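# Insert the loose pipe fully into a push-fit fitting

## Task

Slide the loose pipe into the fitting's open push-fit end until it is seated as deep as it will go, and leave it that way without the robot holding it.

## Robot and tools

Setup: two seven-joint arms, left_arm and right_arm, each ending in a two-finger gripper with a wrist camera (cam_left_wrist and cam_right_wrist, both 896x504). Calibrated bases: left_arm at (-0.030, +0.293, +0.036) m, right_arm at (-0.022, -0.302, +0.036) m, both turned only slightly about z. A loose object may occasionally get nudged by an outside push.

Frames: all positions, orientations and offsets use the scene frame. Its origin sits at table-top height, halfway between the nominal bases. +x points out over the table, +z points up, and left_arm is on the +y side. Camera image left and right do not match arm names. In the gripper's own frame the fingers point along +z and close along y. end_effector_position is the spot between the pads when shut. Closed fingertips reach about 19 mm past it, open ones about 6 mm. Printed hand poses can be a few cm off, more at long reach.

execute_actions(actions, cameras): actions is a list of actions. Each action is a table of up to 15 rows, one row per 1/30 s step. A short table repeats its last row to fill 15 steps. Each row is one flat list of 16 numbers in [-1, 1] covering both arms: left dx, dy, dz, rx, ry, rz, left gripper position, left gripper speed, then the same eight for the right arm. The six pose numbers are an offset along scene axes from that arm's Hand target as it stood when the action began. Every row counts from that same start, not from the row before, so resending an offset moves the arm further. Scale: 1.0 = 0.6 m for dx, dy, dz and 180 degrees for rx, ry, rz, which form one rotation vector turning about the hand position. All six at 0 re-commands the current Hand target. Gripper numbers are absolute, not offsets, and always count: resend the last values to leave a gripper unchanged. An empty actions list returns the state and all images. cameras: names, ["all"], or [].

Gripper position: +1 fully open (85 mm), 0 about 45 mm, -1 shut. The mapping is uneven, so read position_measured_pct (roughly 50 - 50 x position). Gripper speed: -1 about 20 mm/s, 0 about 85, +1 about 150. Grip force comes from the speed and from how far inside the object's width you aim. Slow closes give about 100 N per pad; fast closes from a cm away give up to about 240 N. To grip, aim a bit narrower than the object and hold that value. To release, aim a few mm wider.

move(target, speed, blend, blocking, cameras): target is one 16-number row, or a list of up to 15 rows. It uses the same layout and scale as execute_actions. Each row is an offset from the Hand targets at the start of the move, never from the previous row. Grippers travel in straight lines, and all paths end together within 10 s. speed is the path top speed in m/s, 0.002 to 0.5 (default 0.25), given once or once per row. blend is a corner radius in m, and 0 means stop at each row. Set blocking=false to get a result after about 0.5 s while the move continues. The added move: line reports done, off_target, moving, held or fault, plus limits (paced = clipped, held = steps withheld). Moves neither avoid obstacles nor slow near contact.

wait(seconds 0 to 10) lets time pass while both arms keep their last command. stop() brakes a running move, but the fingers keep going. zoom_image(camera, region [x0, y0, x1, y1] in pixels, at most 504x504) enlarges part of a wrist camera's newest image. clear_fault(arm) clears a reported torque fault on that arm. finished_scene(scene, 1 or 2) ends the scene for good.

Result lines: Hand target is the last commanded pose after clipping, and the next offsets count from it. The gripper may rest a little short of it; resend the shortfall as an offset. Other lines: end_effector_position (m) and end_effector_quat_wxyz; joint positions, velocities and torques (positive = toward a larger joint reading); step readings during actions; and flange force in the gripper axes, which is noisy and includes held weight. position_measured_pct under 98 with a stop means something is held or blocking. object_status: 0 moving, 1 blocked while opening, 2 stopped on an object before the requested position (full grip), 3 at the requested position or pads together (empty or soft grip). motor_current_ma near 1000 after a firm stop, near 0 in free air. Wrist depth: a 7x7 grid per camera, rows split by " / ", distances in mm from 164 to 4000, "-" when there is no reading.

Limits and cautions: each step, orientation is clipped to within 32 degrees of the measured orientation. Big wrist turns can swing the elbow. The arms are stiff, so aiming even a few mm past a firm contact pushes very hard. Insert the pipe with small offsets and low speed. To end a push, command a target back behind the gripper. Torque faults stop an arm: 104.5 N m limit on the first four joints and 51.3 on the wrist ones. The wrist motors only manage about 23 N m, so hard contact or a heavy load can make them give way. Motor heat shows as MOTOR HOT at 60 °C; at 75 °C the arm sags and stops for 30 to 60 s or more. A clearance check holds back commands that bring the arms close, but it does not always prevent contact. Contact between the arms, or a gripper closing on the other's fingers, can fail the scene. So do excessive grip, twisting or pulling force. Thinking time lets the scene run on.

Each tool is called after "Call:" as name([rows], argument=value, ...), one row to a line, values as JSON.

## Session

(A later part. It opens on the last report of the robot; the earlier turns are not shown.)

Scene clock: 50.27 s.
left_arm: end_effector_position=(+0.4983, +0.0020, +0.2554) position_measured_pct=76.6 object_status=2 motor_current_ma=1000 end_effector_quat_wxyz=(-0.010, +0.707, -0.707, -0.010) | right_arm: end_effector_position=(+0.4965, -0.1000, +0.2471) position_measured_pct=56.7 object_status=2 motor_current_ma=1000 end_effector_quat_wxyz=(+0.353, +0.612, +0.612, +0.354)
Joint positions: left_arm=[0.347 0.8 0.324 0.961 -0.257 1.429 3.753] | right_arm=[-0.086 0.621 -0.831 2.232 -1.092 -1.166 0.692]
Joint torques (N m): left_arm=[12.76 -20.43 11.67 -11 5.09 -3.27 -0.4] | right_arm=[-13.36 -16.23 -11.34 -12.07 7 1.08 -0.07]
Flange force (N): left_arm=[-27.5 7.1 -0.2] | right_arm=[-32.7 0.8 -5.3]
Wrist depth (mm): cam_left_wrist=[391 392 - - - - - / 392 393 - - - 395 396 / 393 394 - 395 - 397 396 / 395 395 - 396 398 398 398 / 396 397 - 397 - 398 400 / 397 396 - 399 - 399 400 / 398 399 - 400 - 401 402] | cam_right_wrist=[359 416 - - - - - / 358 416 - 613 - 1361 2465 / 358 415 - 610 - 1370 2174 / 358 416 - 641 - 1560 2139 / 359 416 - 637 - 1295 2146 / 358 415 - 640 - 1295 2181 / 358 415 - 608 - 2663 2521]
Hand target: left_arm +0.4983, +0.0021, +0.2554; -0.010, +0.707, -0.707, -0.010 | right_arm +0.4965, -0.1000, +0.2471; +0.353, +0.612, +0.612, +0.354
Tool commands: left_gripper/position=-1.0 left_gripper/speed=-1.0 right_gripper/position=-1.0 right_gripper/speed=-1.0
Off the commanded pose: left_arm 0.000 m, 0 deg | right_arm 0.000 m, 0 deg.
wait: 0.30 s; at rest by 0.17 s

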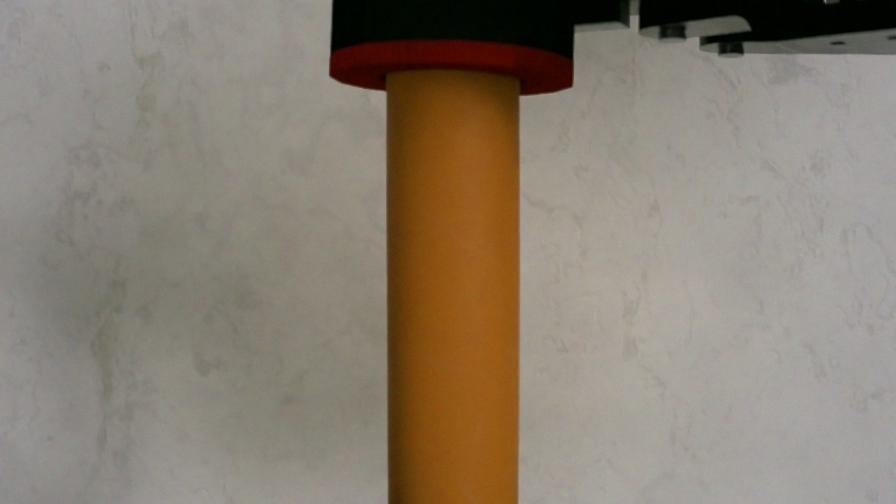

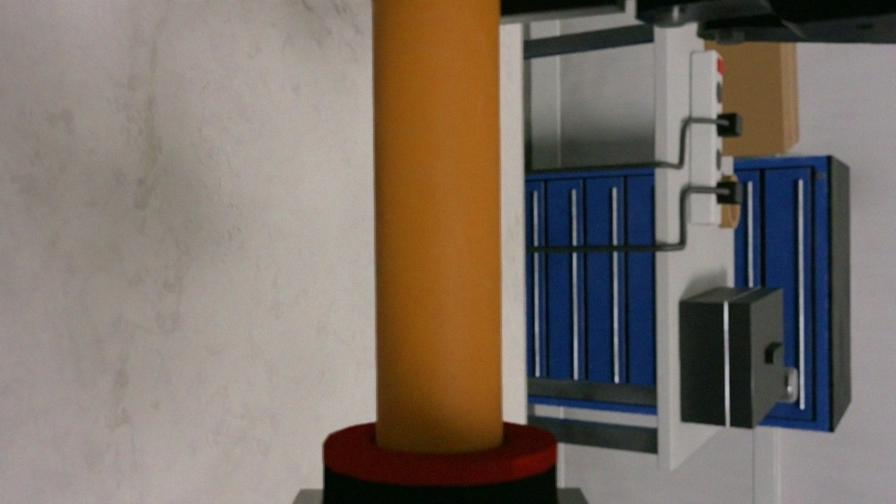

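Call:
move(target=[0.0005, -0.0083, 0.001, 0, 0, 0, -1, -1, 0, 0, 0, 0, 0, 0, -1, -1], speed=0.01)

Call:
wait(seconds=0.3, cameras=["cam_left_wrist"])

Call:
zoom_image(camera="cam_left_wrist", region=[320, 0, 600, 160])

Scene clock: 51.43 s.
left_arm: end_effector_position=(+0.4986, -0.0029, +0.2560) position_measured_pct=76.6 object_status=2 motor_current_ma=1000 end_effector_quat_wxyz=(-0.010, +0.707, -0.707, -0.010) | right_arm: end_effector_position=(+0.4965, -0.1002, +0.2470) position_measured_pct=56.7 object_status=2 motor_current_ma=1000 end_effector_quat_wxyz=(+0.353, +0.612, +0.612, +0.354)
Joint positions: left_arm=[0.356 0.808 0.324 0.944 -0.258 1.438 3.759] | right_arm=[-0.086 0.621 -0.831 2.233 -1.092 -1.166 0.692]
Joint torques (N m): left_arm=[20.21 -21.07 17.73 -12.9 8.91 -5.82 -0.4] | right_arm=[-20.66 -16.35 -17.91 -14.56 10.11 3.82 -0.06]
Flange force (N): left_arm=[-41.4 6.7 0.6] | right_arm=[-47.1 0.8 -5.4]
Wrist depth (mm): cam_left_wrist=[391 393 - - - - - / 393 393 - - - 396 396 / 394 395 - 395 - 397 397 / 394 396 - 397 398 398 399 / 397 397 - 398 - 399 400 / 397 398 - 398 - 401 401 / 399 399 - 400 - 403 403] | cam_right_wrist=[360 404 - - - - - / 359 415 - 638 - 1359 2465 / 359 416 - 643 - 1361 2218 / 358 416 - 639 - 1579 2188 / 358 415 - 640 - 1298 2188 / 359 416 - 637 - 1308 2429 / 359 416 - 608 - 2631 2540]
Hand target: left_arm +0.4986, -0.0029, +0.2561; -0.010, +0.707, -0.707, -0.010 | right_arm +0.4965, -0.1000, +0.2471; +0.353, +0.612, +0.612, +0.354
Off the commanded pose: left_arm 0.000 m, 0 deg | right_arm 0.000 m, 0 deg.
move: done

Scene clock: 51.73 s.
left_arm: end_effector_position=(+0.4986, -0.0029, +0.2560) position_measured_pct=76.6 object_status=2 motor_current_ma=1000 end_effector_quat_wxyz=(-0.010, +0.707, -0.707, -0.010) | right_arm: end_effector_position=(+0.4965, -0.1001, +0.2471) position_measured_pct=56.7 object_status=2 motor_current_ma=1000 end_effector_quat_wxyz=(+0.353, +0.612, +0.612, +0.354)
Joint positions: left_arm=[0.356 0.808 0.324 0.944 -0.258 1.438 3.759] | right_arm=[-0.086 0.621 -0.831 2.233 -1.092 -1.166 0.692]
Joint torques (N m): left_arm=[20.29 -21.04 17.84 -12.94 8.96 -5.82 -0.44] | right_arm=[-20.73 -16.35 -17.88 -14.59 10.18 3.9 -0.03]
Flange force (N): left_arm=[-41.6 7.0 0.7] | right_arm=[-47.1 0.6 -5.7]
Wrist depth (mm): cam_left_wrist=[392 393 - - - - - / 393 393 - - - 395 396 / 394 395 - 396 - 397 397 / 395 396 - 397 398 398 398 / 397 397 - 398 - 399 399 / 398 398 - 399 - 401 401 / 399 399 - 401 - 402 402] | cam_right_wrist=[359 404 - - - - - / 359 414 - 641 - 1356 2456 / 359 416 - 638 - 1359 2167 / 359 416 - 641 - 1556 2203 / 360 416 - 638 - 1290 2218 / 359 415 - 636 - 1308 2465 / 358 415 - 610 - 2652 2502]
Hand target: left_arm +0.4986, -0.0029, +0.2561; -0.010, +0.707, -0.707, -0.010 | right_arm +0.4965, -0.1000, +0.2471; +0.353, +0.612, +0.612, +0.354
Tool commands: left_gripper/position=-1.0 left_gripper/speed=-1.0 right_gripper/position=-1.0 right_gripper/speed=-1.0
Off the commanded pose: left_arm 0.000 m, 0 deg | right_arm 0.000 m, 0 deg.
wait: 0.30 s; at rest by 0.17 s
Images, in order (width x height): cam_left_wrist 896x504.

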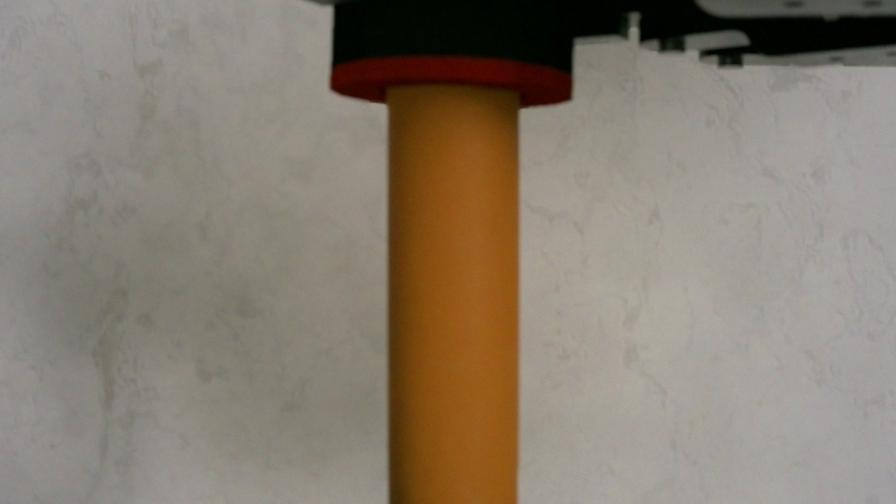

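Scaled by 1.800 from the camera's 896x504 image, which has a finer 1280x720 frame.

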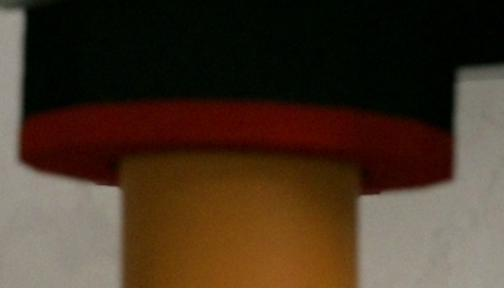

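Call:
move(target=[0, -0.0083, 0.0005, 0, 0, 0, -1, -1, 0, 0, 0, 0, 0, 0, -1, -1], speed=0.01)

Call:
wait(seconds=0.3, cameras=["all"])

Scene clock: 53.77 s.
left_arm: end_effector_position=(+0.4986, -0.0079, +0.2564) position_measured_pct=76.6 object_status=2 motor_current_ma=1000 end_effector_quat_wxyz=(-0.010, +0.707, -0.707, -0.010) | right_arm: end_effector_position=(+0.4965, -0.1000, +0.2471) position_measured_pct=56.7 object_status=2 motor_current_ma=1000 end_effector_quat_wxyz=(+0.353, +0.612, +0.612, +0.354)
Joint positions: left_arm=[0.366 0.815 0.324 0.929 -0.259 1.446 3.764] | right_arm=[-0.086 0.621 -0.831 2.233 -1.092 -1.166 0.692]
Joint torques (N m): left_arm=[20.01 -21.42 17.56 -13.04 8.82 -5.84 -0.4] | right_arm=[-20.44 -16.2 -17.68 -14.4 10.09 3.86 -0.07]
Flange force (N): left_arm=[-41.1 6.9 1.0] | right_arm=[-46.3 1.1 -5.9]
Wrist depth (mm): cam_left_wrist=[391 - - - - - - / 393 393 - - - - - / 394 395 - 397 - 397 397 / 396 395 - 397 398 398 399 / 396 397 - 398 - 399 400 / 398 399 - 400 - 401 401 / 399 400 - 402 - 403 403] | cam_right_wrist=[359 404 - - - - - / 358 417 - - - - - / 359 415 - 640 - 1367 2232 / 359 415 - 639 - 1560 2153 / 359 416 - 638 - 1303 2160 / 359 414 - 639 - 1292 2438 / 359 414 - 611 - 2580 2540]
Hand target: left_arm +0.4986, -0.0079, +0.2564; -0.010, +0.707, -0.707, -0.010 | right_arm +0.4965, -0.1000, +0.2471; +0.353, +0.612, +0.612, +0.354
Off the commanded pose: left_arm 0.000 m, 0 deg | right_arm 0.000 m, 0 deg.
move: done

Scene clock: 54.07 s.
left_arm: end_effector_position=(+0.4986, -0.0079, +0.2564) position_measured_pct=76.6 object_status=2 motor_current_ma=1000 end_effector_quat_wxyz=(-0.010, +0.707, -0.707, -0.010) | right_arm: end_effector_position=(+0.4965, -0.1000, +0.2471) position_measured_pct=56.7 object_status=2 motor_current_ma=1000 end_effector_quat_wxyz=(+0.353, +0.612, +0.612, +0.354)
Joint positions: left_arm=[0.366 0.815 0.324 0.929 -0.26 1.446 3.764] | right_arm=[-0.086 0.621 -0.831 2.233 -1.092 -1.166 0.692]
Joint torques (N m): left_arm=[20.09 -21.44 17.6 -13.06 8.84 -5.85 -0.41] | right_arm=[-20.56 -16.15 -17.81 -14.43 9.89 3.89 -0.11]
Flange force (N): left_arm=[-41.3 6.9 1.1] | right_arm=[-47.0 1.0 -5.3]
Wrist depth (mm): cam_left_wrist=[392 - - - - - - / 393 393 - - - - - / 394 395 - 396 - 397 398 / 396 396 - 397 398 398 399 / 397 398 - 399 - 400 399 / 398 398 - 400 - 401 401 / 399 399 - 401 - 402 402] | cam_right_wrist=[359 402 - - - - - / 359 416 - - - - - / 358 415 - 640 - 1356 2232 / 359 416 - 641 - 1560 2188 / 359 415 - 640 - 1300 2195 / 359 416 - 639 - 1292 2465 / 359 415 - 608 - 2642 2531]
Hand target: left_arm +0.4986, -0.0079, +0.2564; -0.010, +0.707, -0.707, -0.010 | right_arm +0.4965, -0.1000, +0.2471; +0.353, +0.612, +0.612, +0.354
Tool commands: left_gripper/position=-1.0 left_gripper/speed=-1.0 right_gripper/position=-1.0 right_gripper/speed=-1.0
Off the commanded pose: left_arm 0.000 m, 0 deg | right_arm 0.000 m, 0 deg.
wait: 0.30 s; at rest by 0.17 s

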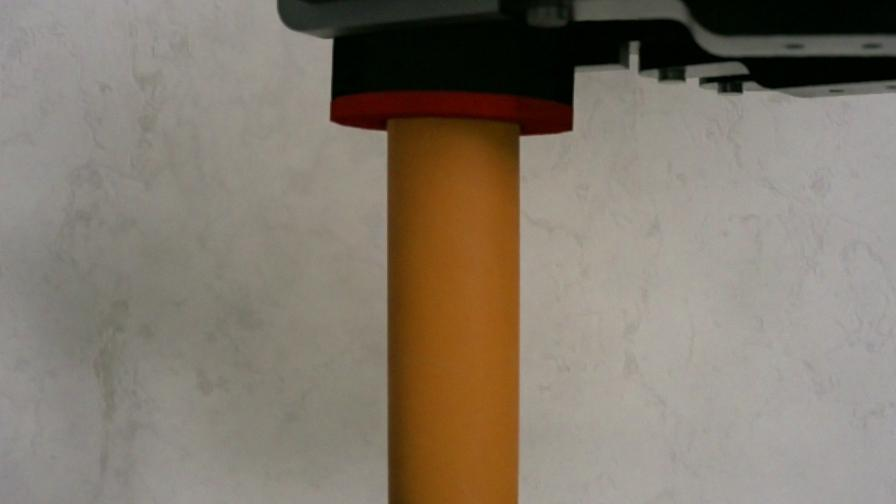

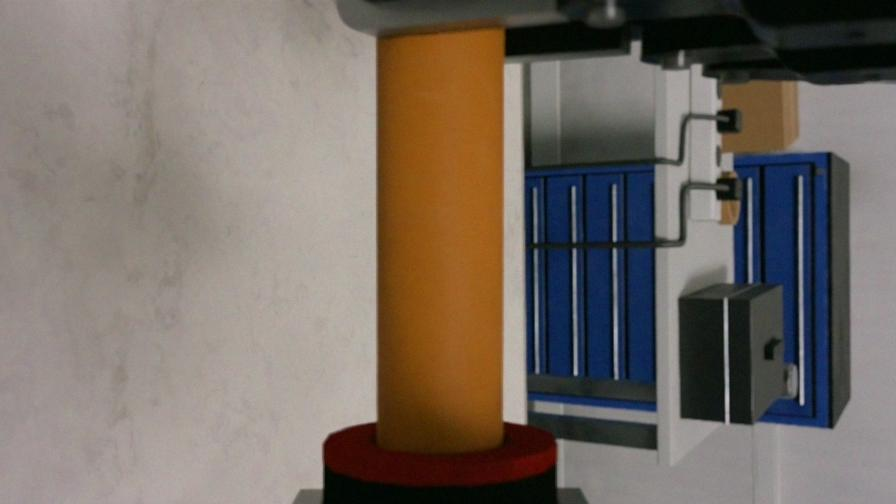

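Call:
move(target=[0, -0.0083, 0.0003, 0, 0, 0, -1, -1, 0, 0, 0, 0, 0, 0, -1, -1], speed=0.01)

Call:
move(target=[0, -0.0067, 0, 0, 0, 0, -1, -1, 0, 0, 0, 0, 0, 0, -1, -1], speed=0.01, cameras=["all"])

Scene clock: 55.30 s.
left_arm: end_effector_position=(+0.4986, -0.0128, +0.2565) position_measured_pct=76.6 object_status=2 motor_current_ma=1000 end_effector_quat_wxyz=(-0.010, +0.707, -0.707, -0.010) | right_arm: end_effector_position=(+0.4965, -0.1000, +0.2471) position_measured_pct=56.7 object_status=2 motor_current_ma=1000 end_effector_quat_wxyz=(+0.353, +0.612, +0.612, +0.354)
Joint positions: left_arm=[0.375 0.822 0.324 0.913 -0.261 1.454 3.77] | right_arm=[-0.086 0.621 -0.831 2.233 -1.092 -1.166 0.692]
Joint torques (N m): left_arm=[22.61 -22.2 19.6 -14.14 10.17 -6.89 -0.2] | right_arm=[-23.13 -15.81 -20.01 -14.98 10.92 4.94 -0.08]
Flange force (N): left_arm=[-46.6 7.1 2.1] | right_arm=[-51.8 2.0 -5.7]
Wrist depth (mm): cam_left_wrist=[391 - - - - - - / 393 394 - - - - - / 395 395 - - - 397 398 / 396 396 - 397 398 398 399 / 396 397 - 398 - 400 400 / 398 399 - 399 - 401 401 / 399 399 - 401 - 402 403] | cam_right_wrist=[358 403 - - - - - / 359 416 - - - - - / 358 416 - 639 - 1361 2160 / 359 416 - 642 - 1564 2210 / 358 414 - 638 - 1300 2146 / 358 415 - 642 - 1295 2456 / 360 417 - 614 - 2610 2540]
Hand target: left_arm +0.4986, -0.0129, +0.2565; -0.010, +0.707, -0.707, -0.010 | right_arm +0.4965, -0.1000, +0.2471; +0.353, +0.612, +0.612, +0.354
Off the commanded pose: left_arm 0.000 m, 0 deg | right_arm 0.000 m, 0 deg.
move: done

Scene clock: 56.00 s.
left_arm: end_effector_position=(+0.4986, -0.0169, +0.2565) position_measured_pct=76.6 object_status=2 motor_current_ma=1000 end_effector_quat_wxyz=(-0.010, +0.707, -0.707, -0.010) | right_arm: end_effector_position=(+0.4965, -0.1001, +0.2471) position_measured_pct=56.7 object_status=2 motor_current_ma=1000 end_effector_quat_wxyz=(+0.353, +0.612, +0.612, +0.354)
Joint positions: left_arm=[0.382 0.828 0.323 0.901 -0.261 1.46 3.774] | right_arm=[-0.086 0.621 -0.831 2.233 -1.092 -1.166 0.692]
Joint torques (N m): left_arm=[24.1 -22.58 20.68 -14.46 10.9 -7.32 -0.14] | right_arm=[-24.35 -15.62 -20.9 -15.55 11.36 5.39 -0.09]
Flange force (N): left_arm=[-49.2 6.5 2.5] | right_arm=[-54.9 2.2 -6.5]
Wrist depth (mm): cam_left_wrist=[391 - - - - - - / 393 393 - - - - - / 395 395 - - - 397 - / 396 396 - 397 398 398 399 / 397 398 - 398 - 399 399 / 398 399 - 400 - 401 401 / 399 400 - 400 - 402 402] | cam_right_wrist=[359 404 - - - - - / 359 415 - - - - - / 359 416 - 641 - 1361 2160 / 359 416 - 639 - 1510 2181 / 359 417 - 640 - 1295 2188 / 358 416 - 638 - 1298 2411 / 359 415 - 608 - 2674 2531]
Hand target: left_arm +0.4986, -0.0169, +0.2565; -0.010, +0.707, -0.707, -0.010 | right_arm +0.4965, -0.1000, +0.2471; +0.353, +0.612, +0.612, +0.354
Off the commanded pose: left_arm 0.000 m, 0 deg | right_arm 0.000 m, 0 deg.
move: done

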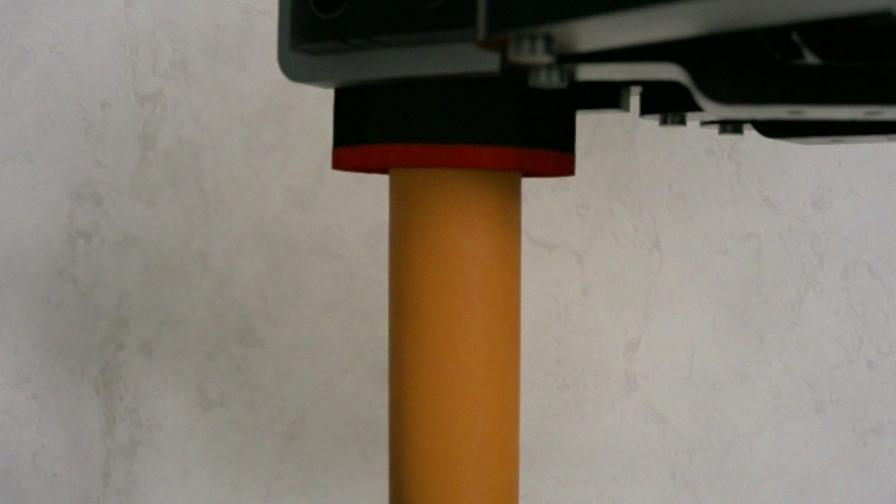

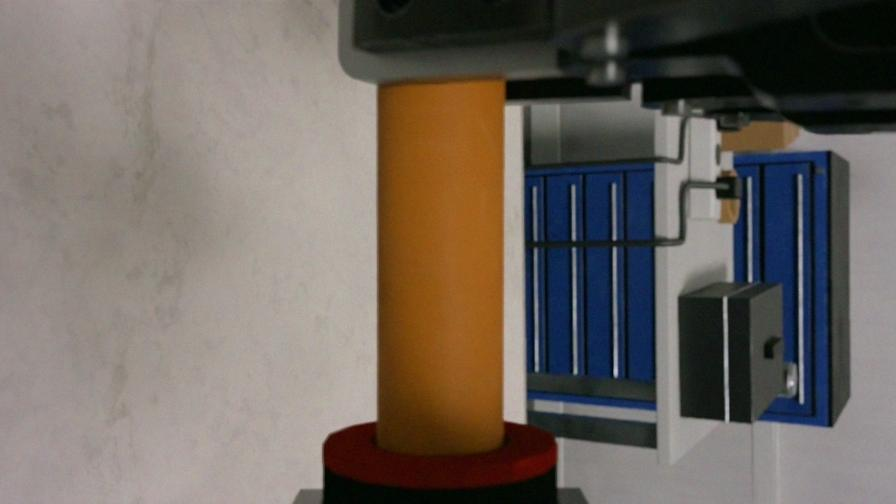

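Call:
move(target=[0, -0.005, 0, 0, 0, 0, -1, -1, 0, 0, 0, 0, 0, 0, -1, -1], speed=0.01)

Call:
move(target=[0, -0.005, 0, 0, 0, 0, -1, -1, 0, 0, 0, 0, 0, 0, -1, -1], speed=0.01, cameras=["all"])

Scene clock: 56.97 s.
left_arm: end_effector_position=(+0.4985, -0.0200, +0.2565) position_measured_pct=76.6 object_status=2 motor_current_ma=1000 end_effector_quat_wxyz=(-0.010, +0.707, -0.707, -0.010) | right_arm: end_effector_position=(+0.4965, -0.1000, +0.2471) position_measured_pct=56.7 object_status=2 motor_current_ma=1000 end_effector_quat_wxyz=(+0.353, +0.612, +0.612, +0.354)
Joint positions: left_arm=[0.388 0.833 0.323 0.892 -0.262 1.465 3.777] | right_arm=[-0.086 0.621 -0.831 2.233 -1.092 -1.166 0.692]
Joint torques (N m): left_arm=[22.92 -22.85 19.8 -14.48 10.38 -7 -0.07] | right_arm=[-23.35 -15.29 -20.07 -14.94 10.8 5.09 -0.08]
Flange force (N): left_arm=[-47.6 7.2 3.1] | right_arm=[-52.9 3.0 -6.3]
Wrist depth (mm): cam_left_wrist=[391 - - - - - - / 393 - - - - - - / 395 395 - - - - - / 396 397 - 398 - 398 398 / 396 397 - 399 - 400 400 / 399 398 - 399 - 401 401 / 400 399 - 401 - 402 403] | cam_right_wrist=[359 403 - - - - - / 360 416 - - - - - / 358 415 - 638 - - - / 359 416 - 642 - 1549 2112 / 360 416 - 636 - 1290 2195 / 359 415 - 640 - 1298 2438 / 358 415 - 608 - 2652 2521]
Hand target: left_arm +0.4986, -0.0199, +0.2565; -0.010, +0.707, -0.707, -0.010 | right_arm +0.4965, -0.1000, +0.2471; +0.353, +0.612, +0.612, +0.354
Off the commanded pose: left_arm 0.000 m, 0 deg | right_arm 0.000 m, 0 deg.
move: done

Scene clock: 57.67 s.
left_arm: end_effector_position=(+0.4986, -0.0229, +0.2565) position_measured_pct=76.6 object_status=2 motor_current_ma=1000 end_effector_quat_wxyz=(-0.010, +0.707, -0.707, -0.010) | right_arm: end_effector_position=(+0.4965, -0.1000, +0.2471) position_measured_pct=56.7 object_status=2 motor_current_ma=1000 end_effector_quat_wxyz=(+0.353, +0.612, +0.612, +0.354)
Joint positions: left_arm=[0.394 0.838 0.323 0.882 -0.263 1.469 3.781] | right_arm=[-0.087 0.621 -0.831 2.233 -1.092 -1.166 0.692]
Joint torques (N m): left_arm=[24.58 -23.14 20.96 -14.75 11.17 -7.51 -0.05] | right_arm=[-24.6 -15.34 -21.21 -15.63 11.43 5.58 -0.08]
Flange force (N): left_arm=[-50.3 6.3 3.2] | right_arm=[-55.6 2.5 -7.0]
Wrist depth (mm): cam_left_wrist=[392 392 - - - - - / 392 - - - - - - / 394 394 - - - - - / 395 395 - - - 398 399 / 397 398 - 398 - 399 400 / 398 398 - 400 - 402 401 / 399 400 - 401 - 402 403] | cam_right_wrist=[359 415 - - - - - / 359 416 - - - - - / 359 416 - - - - - / 359 417 - 642 - 1528 2132 / 359 417 - 639 - 1290 2195 / 359 417 - 641 - 1298 2483 / 359 416 - 609 - 2663 2590]
Hand target: left_arm +0.4986, -0.0229, +0.2565; -0.010, +0.707, -0.707, -0.010 | right_arm +0.4965, -0.1000, +0.2471; +0.353, +0.612, +0.612, +0.354
Off the commanded pose: left_arm 0.000 m, 0 deg | right_arm 0.000 m, 0 deg.
move: done

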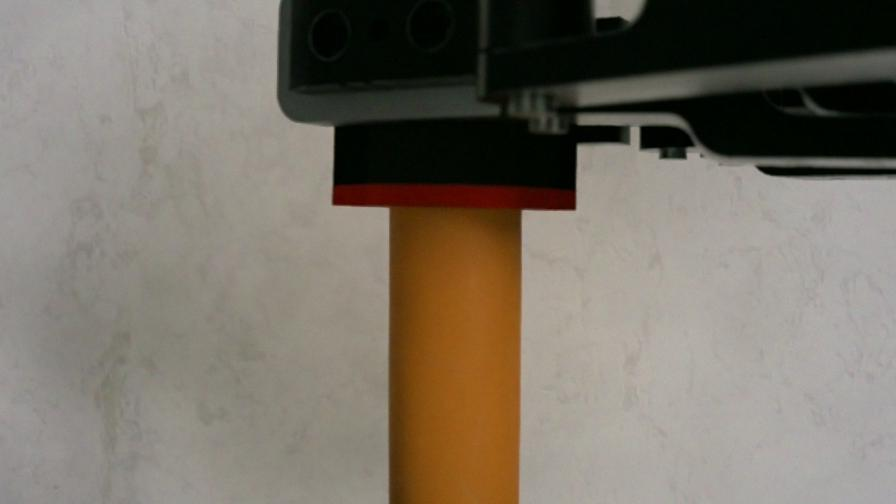

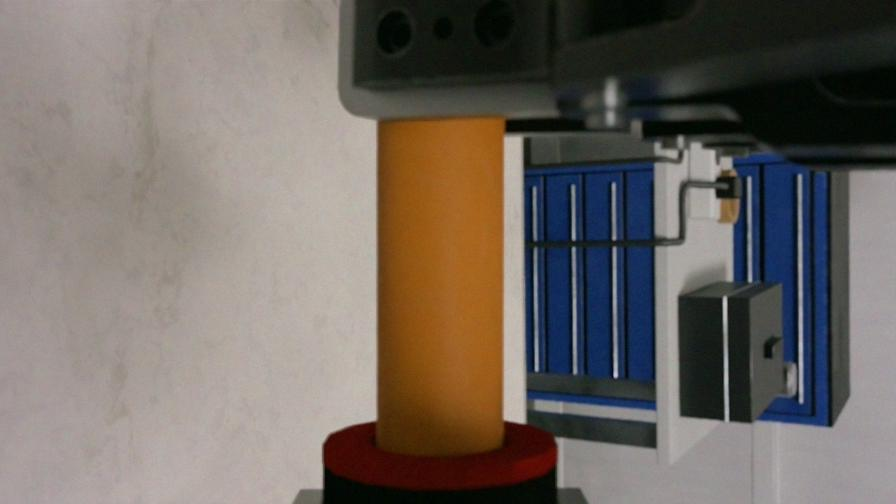

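Call:
move(target=[0, -0.005, 0, 0, 0, 0, -1, -1, 0, 0, 0, 0, 0, 0, -1, -1], speed=0.01, cameras=["cam_left_wrist"])

Scene clock: 58.80 s.
left_arm: end_effector_position=(+0.4986, -0.0258, +0.2565) position_measured_pct=76.6 object_status=2 motor_current_ma=1000 end_effector_quat_wxyz=(-0.010, +0.707, -0.707, -0.010) | right_arm: end_effector_position=(+0.4965, -0.1001, +0.2470) position_measured_pct=56.7 object_status=2 motor_current_ma=1000 end_effector_quat_wxyz=(+0.353, +0.612, +0.612, +0.354)
Joint positions: left_arm=[0.399 0.842 0.323 0.873 -0.264 1.474 3.784] | right_arm=[-0.087 0.621 -0.831 2.233 -1.092 -1.166 0.692]
Joint torques (N m): left_arm=[32.51 -23.68 27.16 -16.96 15.1 -10.43 0.01] | right_arm=[-32.81 -15.58 -28.44 -18 14.89 8.61 -0.08]
Flange force (N): left_arm=[-65.6 6.7 3.9] | right_arm=[-70.9 3.3 -6.2]
Wrist depth (mm): cam_left_wrist=[391 391 - - - - - / 392 - - - - - - / 393 394 - - - - - / 396 396 - - - 398 399 / 396 398 397 398 - 398 400 / 398 398 - 399 - 401 401 / 398 400 - 401 - 403 402] | cam_right_wrist=[358 416 - - - - - / 359 416 - - - - - / 359 417 - - - - - / 359 416 - 640 - 1432 - / 358 415 - 639 - 1300 2203 / 359 416 - 641 - 1305 2456 / 359 415 - 612 - 2684 2511]
Hand target: left_arm +0.4986, -0.0259, +0.2565; -0.010, +0.707, -0.707, -0.010 | right_arm +0.4965, -0.1000, +0.2470; +0.353, +0.612, +0.612, +0.354
Off the commanded pose: left_arm 0.000 m, 0 deg | right_arm 0.000 m, 0 deg.
move: done
Images, in order (width x height): cam_left_wrist 896x504.

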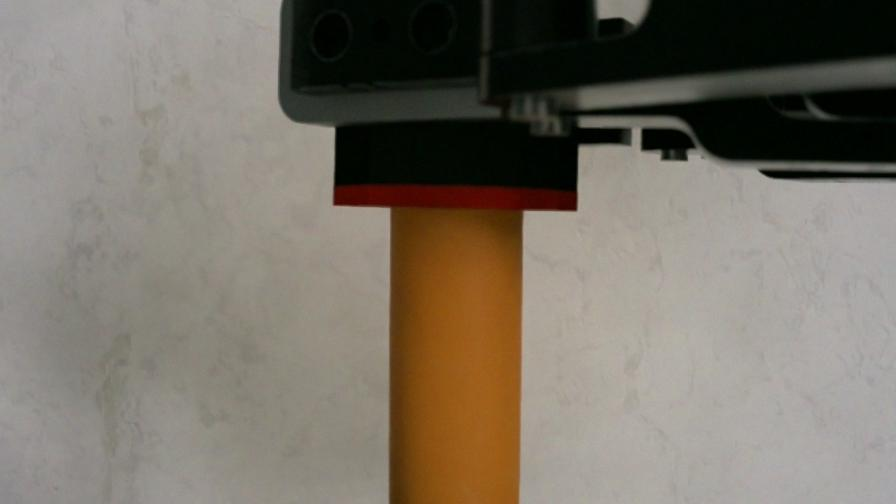

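Call:
move(target=[0, 0.0083, 0, 0, 0, 0, -1, -1, 0, 0, 0, 0, 0, 0, -1, -1], speed=0.02)

Call:
move(target=[0, 0.0083, 0, 0, 0, 0, -1, -1, 0, 0, 0, 0, 0, 0, -1, -1], speed=0.02, cameras=["all"])

Scene clock: 59.83 s.
left_arm: end_effector_position=(+0.4985, -0.0211, +0.2565) position_measured_pct=76.6 object_status=2 motor_current_ma=1000 end_effector_quat_wxyz=(-0.010, +0.707, -0.707, -0.010) | right_arm: end_effector_position=(+0.4964, -0.0998, +0.2471) position_measured_pct=56.7 object_status=2 motor_current_ma=1000 end_effector_quat_wxyz=(+0.353, +0.612, +0.612, +0.354)
Joint positions: left_arm=[0.39 0.834 0.323 0.888 -0.262 1.466 3.779] | right_arm=[-0.087 0.621 -0.831 2.232 -1.092 -1.166 0.692]
Joint torques (N m): left_arm=[18.96 -22.88 16.64 -13.73 8.48 -5.84 0] | right_arm=[-19.62 -15.11 -16.7 -13.55 9.09 3.81 -0.14]
Flange force (N): left_arm=[-40.4 7.5 3.0] | right_arm=[-45.4 3.0 -6.1]
Wrist depth (mm): cam_left_wrist=[392 392 - - - - - / 392 - - - - - - / 394 395 - - - - - / 395 396 - - - 398 399 / 397 397 398 398 - 400 400 / 398 398 398 399 - 401 401 / 399 400 - 401 - 403 402] | cam_right_wrist=[359 416 - - - - - / 358 417 - - - - - / 359 417 - - - - - / 359 416 - 639 - 1579 2153 / 358 416 - 636 - 1303 2167 / 359 416 - 638 - 1308 2218 / 359 418 - 609 - 2642 2540]
Hand target: left_arm +0.4986, -0.0209, +0.2565; -0.010, +0.707, -0.707, -0.010 | right_arm +0.4965, -0.1000, +0.2470; +0.353, +0.612, +0.612, +0.354
Off the commanded pose: left_arm 0.000 m, 0 deg | right_arm 0.000 m, 0 deg.
move: done

Scene clock: 60.53 s.
left_arm: end_effector_position=(+0.4985, -0.0161, +0.2565) position_measured_pct=76.6 object_status=2 motor_current_ma=1000 end_effector_quat_wxyz=(-0.010, +0.707, -0.707, -0.010) | right_arm: end_effector_position=(+0.4965, -0.0998, +0.2471) position_measured_pct=56.7 object_status=2 motor_current_ma=1000 end_effector_quat_wxyz=(+0.353, +0.612, +0.612, +0.354)
Joint positions: left_arm=[0.381 0.827 0.324 0.904 -0.261 1.459 3.773] | right_arm=[-0.087 0.621 -0.831 2.232 -1.092 -1.166 0.692]
Joint torques (N m): left_arm=[5.56 -23.03 6.02 -11.37 1.63 -1.75 0.01] | right_arm=[-7.23 -14.11 -5.48 -8.44 3.32 -0.35 -0.01]
Flange force (N): left_arm=[-16.0 9.3 3.3] | right_arm=[-20.6 3.6 -5.2]
Wrist depth (mm): cam_left_wrist=[392 392 - - - - - / 393 - - - - - - / 395 395 - - - - - / 396 396 396 - - 399 399 / 397 397 398 399 - 400 400 / 397 398 398 400 - 400 401 / 399 400 - 401 - 402 402] | cam_right_wrist=[360 417 - - - - - / 358 416 - - - - - / 360 416 - - - - - / 358 416 - 641 - 1420 2132 / 359 417 - 639 - 1292 2188 / 359 416 - 640 - 1287 2203 / 358 403 - 607 - 2610 2540]
Hand target: left_arm +0.4986, -0.0159, +0.2565; -0.010, +0.707, -0.707, -0.010 | right_arm +0.4965, -0.1000, +0.2471; +0.353, +0.612, +0.612, +0.354
Off the commanded pose: left_arm 0.000 m, 0 deg | right_arm 0.000 m, 0 deg.
move: done

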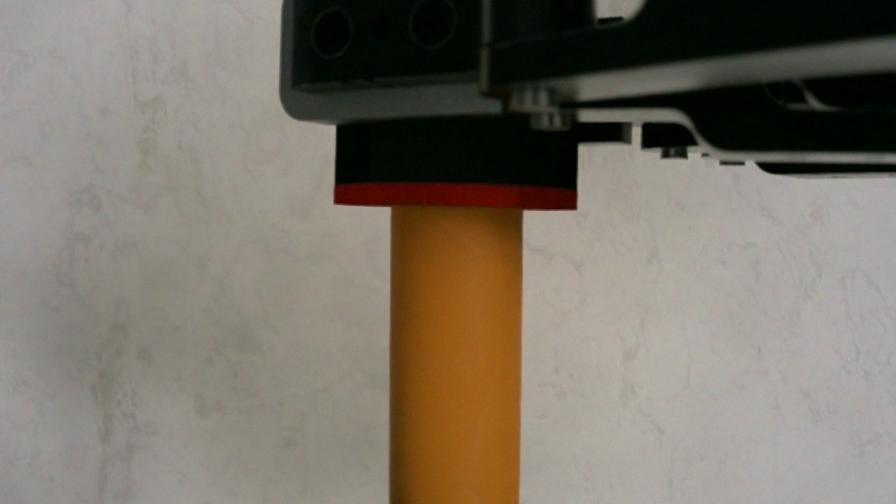

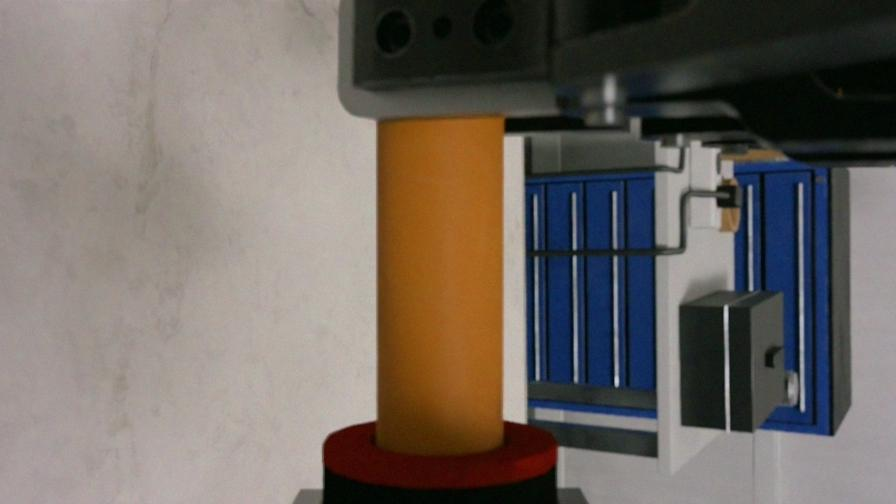

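Call:
move(target=[0, 0.0028, 0, 0, 0, 0, -1, -1, 0, 0, 0, 0, 0, 0, -1, -1], speed=0.02)

Scene clock: 61.40 s.
left_arm: end_effector_position=(+0.4986, -0.0143, +0.2565) position_measured_pct=76.6 object_status=2 motor_current_ma=1000 end_effector_quat_wxyz=(-0.010, +0.707, -0.707, -0.010) | right_arm: end_effector_position=(+0.4965, -0.1000, +0.2471) position_measured_pct=56.7 object_status=2 motor_current_ma=1000 end_effector_quat_wxyz=(+0.353, +0.612, +0.612, +0.354)
Joint positions: left_arm=[0.378 0.824 0.323 0.909 -0.261 1.456 3.771] | right_arm=[-0.087 0.621 -0.831 2.233 -1.092 -1.166 0.692]
Joint torques (N m): left_arm=[1.4 -25.12 2.95 -12.7 -0.51 -1.55 0.17] | right_arm=[-5.06 -11.89 -3.03 -5.21 1.29 -0.42 0.25]
Flange force (N): left_arm=[-10.1 12.3 6.3] | right_arm=[-14.9 8.5 -4.1]
Wrist depth (mm): cam_left_wrist=[393 393 - - - - - / 393 - - - - - - / 394 395 - - - - - / 395 396 396 - - 398 399 / 395 397 397 398 - 400 400 / 398 397 399 399 - 401 401 / 399 399 401 400 - 401 402] | cam_right_wrist=[359 416 - - - - - / 359 415 - - - - - / 358 416 - 635 - - - / 358 415 - 632 - 1411 2181 / 358 415 - 636 - 1300 2105 / 358 414 - 637 - 1285 2132 / 358 401 - 607 - 2642 2590]
Hand target: left_arm +0.4986, -0.0142, +0.2565; -0.010, +0.707, -0.707, -0.010 | right_arm +0.4965, -0.1000, +0.2471; +0.353, +0.612, +0.612, +0.354
Off the commanded pose: left_arm 0.000 m, 0 deg | right_arm 0.000 m, 0 deg.
move: done

Call:
move(target=[-0.0018, 0.001, -0.0013, 0, 0, 0, -1, -1, 0, 0, 0, 0, 0, 0, -1, -1], speed=0.02)

Scene clock: 62.37 s.
left_arm: end_effector_position=(+0.4975, -0.0136, +0.2558) position_measured_pct=76.6 object_status=2 motor_current_ma=1000 end_effector_quat_wxyz=(-0.010, +0.707, -0.707, -0.010) | right_arm: end_effector_position=(+0.4965, -0.1000, +0.2471) position_measured_pct=56.7 object_status=2 motor_current_ma=1000 end_effector_quat_wxyz=(+0.353, +0.612, +0.612, +0.354)
Joint positions: left_arm=[0.376 0.821 0.324 0.918 -0.26 1.45 3.772] | right_arm=[-0.087 0.621 -0.831 2.233 -1.092 -1.166 0.692]
Joint torques (N m): left_arm=[3.51 -24.98 4.56 -11.92 0.53 -1.07 -0.12] | right_arm=[-5.15 -12 -3.36 -6.51 1.91 -0.4 0.23]
Flange force (N): left_arm=[-11.8 9.3 6.6] | right_arm=[-16.4 6.7 -7.0]
Wrist depth (mm): cam_left_wrist=[391 392 - - - - - / 392 - - - - - - / 394 394 - - - - - / 396 395 397 397 - 397 398 / 395 397 397 398 - 398 398 / 397 397 398 398 - 399 401 / 398 398 399 399 - 401 402] | cam_right_wrist=[357 414 - - - - - / 357 414 - - - - - / 356 414 - 633 - - - / 357 414 - 627 - 1381 2174 / 356 413 - 630 - 1285 2105 / 356 412 - 629 - 1273 2078 / 356 412 - 601 - 2580 2521]
Hand target: left_arm +0.4975, -0.0136, +0.2558; -0.010, +0.707, -0.707, -0.010 | right_arm +0.4965, -0.1000, +0.2471; +0.353, +0.612, +0.612, +0.354
Off the commanded pose: left_arm 0.000 m, 0 deg | right_arm 0.000 m, 0 deg.
move: done

Call:
move(target=[-0.0005, 0.002, -0.0015, 0, 0, 0, -1, -1, 0, 0, 0, 0, 0, 0, -1, -1], speed=0.02, cameras=["cam_left_wrist"])

Scene clock: 63.30 s.
left_arm: end_effector_position=(+0.4972, -0.0125, +0.2549) position_measured_pct=76.6 object_status=2 motor_current_ma=1000 end_effector_quat_wxyz=(-0.010, +0.707, -0.707, -0.010) | right_arm: end_effector_position=(+0.4965, -0.1000, +0.2470) position_measured_pct=56.7 object_status=2 motor_current_ma=1000 end_effector_quat_wxyz=(+0.353, +0.612, +0.612, +0.354)
Joint positions: left_arm=[0.374 0.819 0.324 0.926 -0.26 1.445 3.772] | right_arm=[-0.087 0.621 -0.831 2.233 -1.092 -1.166 0.692]
Joint torques (N m): left_arm=[1.28 -23.82 2.7 -11.12 -0.6 -0.64 -0.05] | right_arm=[-3.36 -12.98 -1.95 -6.3 1.24 -1.32 0.07]
Flange force (N): left_arm=[-8.0 9.8 4.4] | right_arm=[-12.7 5.1 -5.3]
Wrist depth (mm): cam_left_wrist=[392 391 - - - - - / 393 - - - - - - / 393 394 - - - - - / 395 395 395 396 - 396 397 / 395 395 396 398 - 398 399 / 397 397 397 398 - 399 399 / 397 397 398 400 - 399 400] | cam_right_wrist=[357 413 - - - - - / 356 412 - - - - - / 357 411 - 629 - - - / 356 412 - 627 - 1364 2174 / 355 411 - 626 - 1280 2072 / 355 410 - 628 - 1285 2092 / 355 409 - 596 - 1500 2474]
Hand target: left_arm +0.4972, -0.0124, +0.2548; -0.010, +0.707, -0.707, -0.010 | right_arm +0.4965, -0.1000, +0.2470; +0.353, +0.612, +0.612, +0.354
Off the commanded pose: left_arm 0.000 m, 0 deg | right_arm 0.000 m, 0 deg.
move: done
Images, in order (width x height): cam_left_wrist 896x504.

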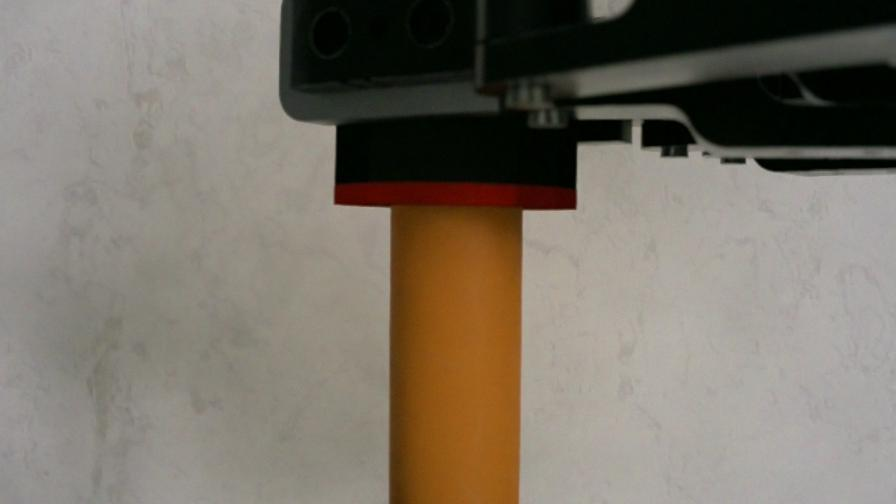

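Call:
move(target=[0, 0, 0, 0, 0, 0, -1, -1, 0, 0, 0, 0, 0, 0, 0.4, -0.8], speed=0.02, cameras=["all"])

Scene clock: 65.30 s.
left_arm: end_effector_position=(+0.4972, -0.0124, +0.2549) position_measured_pct=76.6 object_status=2 motor_current_ma=1000 end_effector_quat_wxyz=(-0.010, +0.707, -0.707, -0.010) | right_arm: end_effector_position=(+0.4965, -0.1000, +0.2470) position_measured_pct=29.9 object_status=0 motor_current_ma=0 end_effector_quat_wxyz=(+0.353, +0.612, +0.612, +0.354)
Joint positions: left_arm=[0.374 0.819 0.323 0.926 -0.26 1.445 3.772] | right_arm=[-0.087 0.621 -0.831 2.233 -1.092 -1.166 0.692]
Joint torques (N m): left_arm=[1.49 -23.14 2.9 -9.96 -0.36 0.22 -0.35] | right_arm=[-2.36 -13.49 -1.11 -6.98 1.44 -2 -0.03]
Flange force (N): left_arm=[-6.8 8.0 3.9] | right_arm=[-11.3 4.2 -7.1]
Wrist depth (mm): cam_left_wrist=[390 - - - - - - / 392 - - - - - - / 393 394 - - - - - / 394 395 396 396 - 396 398 / 395 395 396 397 - 397 398 / 397 397 396 397 - 398 399 / 398 398 - 400 - 399 400] | cam_right_wrist=[356 412 - - - - - / 357 413 - - - - - / 356 411 - 626 - - - / 356 411 - 630 - 1376 2125 / 355 411 - 624 - 1278 2118 / 354 410 - 626 - 1290 2092 / 354 410 - 624 - 1350 2493]
Hand target: left_arm +0.4972, -0.0124, +0.2548; -0.010, +0.707, -0.707, -0.010 | right_arm +0.4965, -0.1000, +0.2471; +0.353, +0.612, +0.612, +0.354
Off the commanded pose: left_arm 0.000 m, 0 deg | right_arm 0.000 m, 0 deg.
move: done

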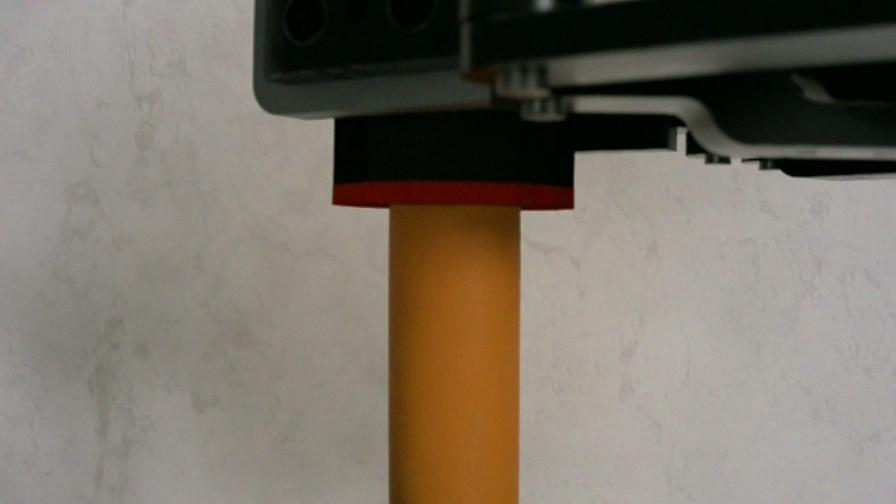

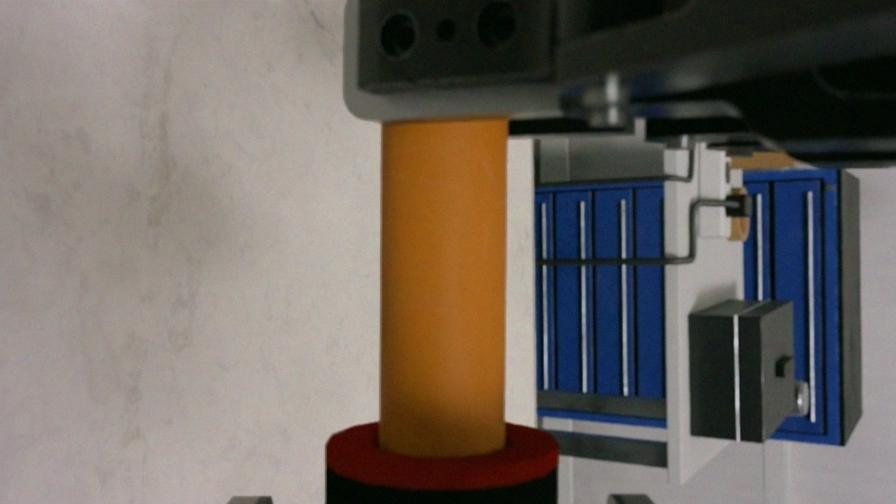

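Call:
move([
  [0, 0, 0, 0, 0, 0, -1, -1, -0.1299, 0, 0.075, 0, 0, 0, 0.4, -0.8],
  [0, 0, 0, 0, 0, 0, -1, -1, -0.18, -0.25, 0.2, 0, 0, 0, 0.4, -0.8],
], speed=[0.06, 0.12], blend=[0.01, 0], cameras=["all"])

Scene clock: 69.20 s.
left_arm: end_effector_position=(+0.4972, -0.0124, +0.2548) position_measured_pct=76.6 object_status=2 motor_current_ma=1000 end_effector_quat_wxyz=(-0.010, +0.707, -0.707, -0.010) | right_arm: end_effector_position=(+0.3885, -0.2500, +0.3671) position_measured_pct=29.9 object_status=3 motor_current_ma=0 end_effector_quat_wxyz=(+0.353, +0.612, +0.612, +0.354)
Joint positions: left_arm=[0.374 0.819 0.323 0.926 -0.26 1.445 3.772] | right_arm=[0.287 -0.217 -0.581 2.491 -0.982 -0.284 0.68]
Joint torques (N m): left_arm=[1.52 -23.05 2.91 -9.99 -0.37 0.23 -0.32] | right_arm=[-2.4 -3.03 2.36 -10.89 0.33 -2.02 -0.01]
Flange force (N): left_arm=[-7.2 8.4 3.9] | right_arm=no reading
Wrist depth (mm): cam_left_wrist=[392 392 - - - 394 393 / 392 393 - - - 395 395 / 393 393 - - - 396 396 / 396 395 395 395 - 396 398 / 395 396 397 397 - 397 398 / 396 398 397 398 - 399 400 / 397 398 - 398 - 399 400] | cam_right_wrist=[492 550 313 853 2973 1567 2652 / 490 580 693 853 3000 1629 2652 / 492 584 692 852 2570 2286 2570 / 489 583 694 852 2483 1445 2550 / 489 582 691 850 1900 1560 2570 / 489 583 687 851 3000 2706 2600 / 490 564 689 847 3028 2774 2663]
Hand target: left_arm +0.4972, -0.0124, +0.2548; -0.010, +0.707, -0.707, -0.010 | right_arm +0.3885, -0.2500, +0.3671; +0.353, +0.612, +0.612, +0.354
Off the commanded pose: left_arm 0.000 m, 0 deg | right_arm 0.000 m, 0 deg.
move: done

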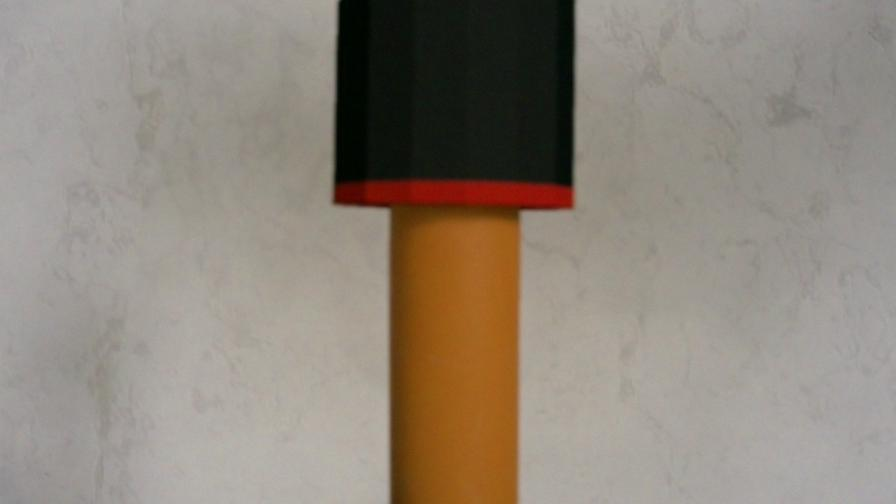

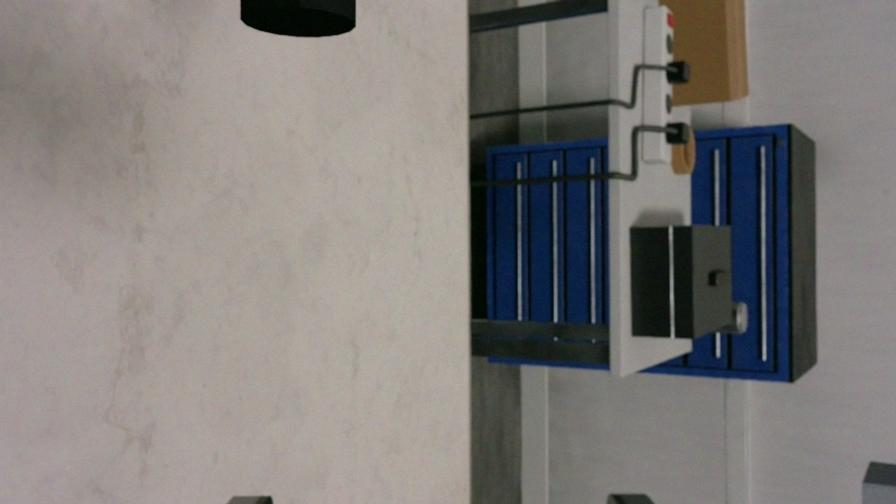

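Call:
move(target=[0, 0, -0.258, -0.0261, 0, 0, -1, -1, 0, -0.1, 0.05, 0, 0, 0, 0.4, -0.8], speed=0.12, cameras=["all"])

Scene clock: 71.70 s.
left_arm: end_effector_position=(+0.4972, -0.0125, +0.1001) position_measured_pct=76.6 object_status=2 motor_current_ma=1000 end_effector_quat_wxyz=(+0.019, +0.707, -0.707, +0.019) | right_arm: end_effector_position=(+0.3885, -0.3100, +0.3971) position_measured_pct=29.9 object_status=3 motor_current_ma=0 end_effector_quat_wxyz=(+0.353, +0.612, +0.612, +0.354)
Joint positions: left_arm=[0.312 0.938 0.32 1.218 -0.25 0.999 3.772] | right_arm=[0.1 -0.299 -0.108 2.44 -0.723 -0.062 0.66]
Joint torques (N m): left_arm=[1.49 -23.27 3.71 -8.68 -0.16 0.07 -0.36] | right_arm=[-2.44 -2.87 1.63 -12.06 0.02 -1.96 -0.03]
Flange force (N): left_arm=[-5.6 6.4 0.3] | right_arm=no reading
Wrist depth (mm): cam_left_wrist=[247 248 - - - 250 250 / 246 247 - - - 249 249 / 246 246 - - - 248 248 / 245 245 246 - 246 247 247 / 244 244 245 - 246 246 246 / 243 243 244 - 244 245 245 / 242 243 243 - 243 244 244] | cam_right_wrist=[528 611 747 2833 3084 1586 2590 / 528 608 746 2786 2600 2271 2580 / 528 608 740 2642 2521 2278 2570 / 527 606 743 2642 2540 1560 2560 / 525 605 738 911 1956 2302 2511 / 523 606 741 907 3084 2809 2610 / 523 602 742 910 3041 2809 2663]
Hand target: left_arm +0.4972, -0.0125, +0.1001; +0.019, +0.707, -0.707, +0.019 | right_arm +0.3885, -0.3100, +0.3970; +0.353, +0.612, +0.612, +0.354
Off the commanded pose: left_arm 0.000 m, 0 deg | right_arm 0.000 m, 0 deg.
move: done

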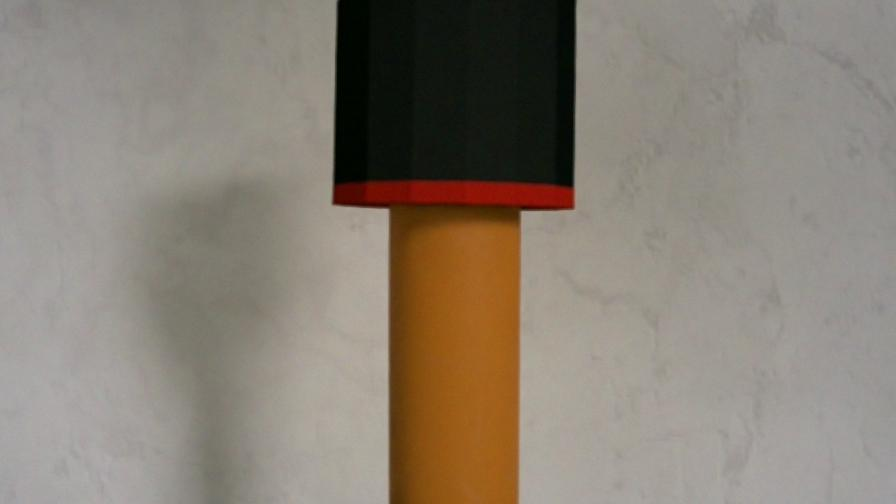

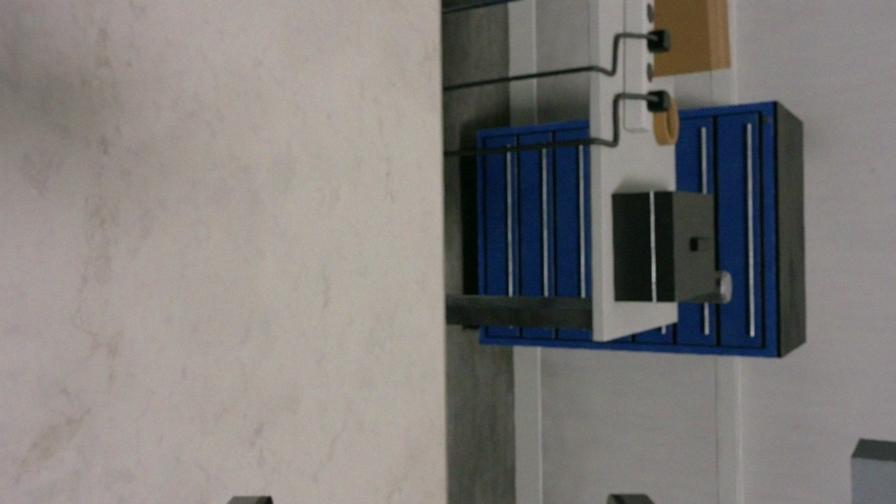

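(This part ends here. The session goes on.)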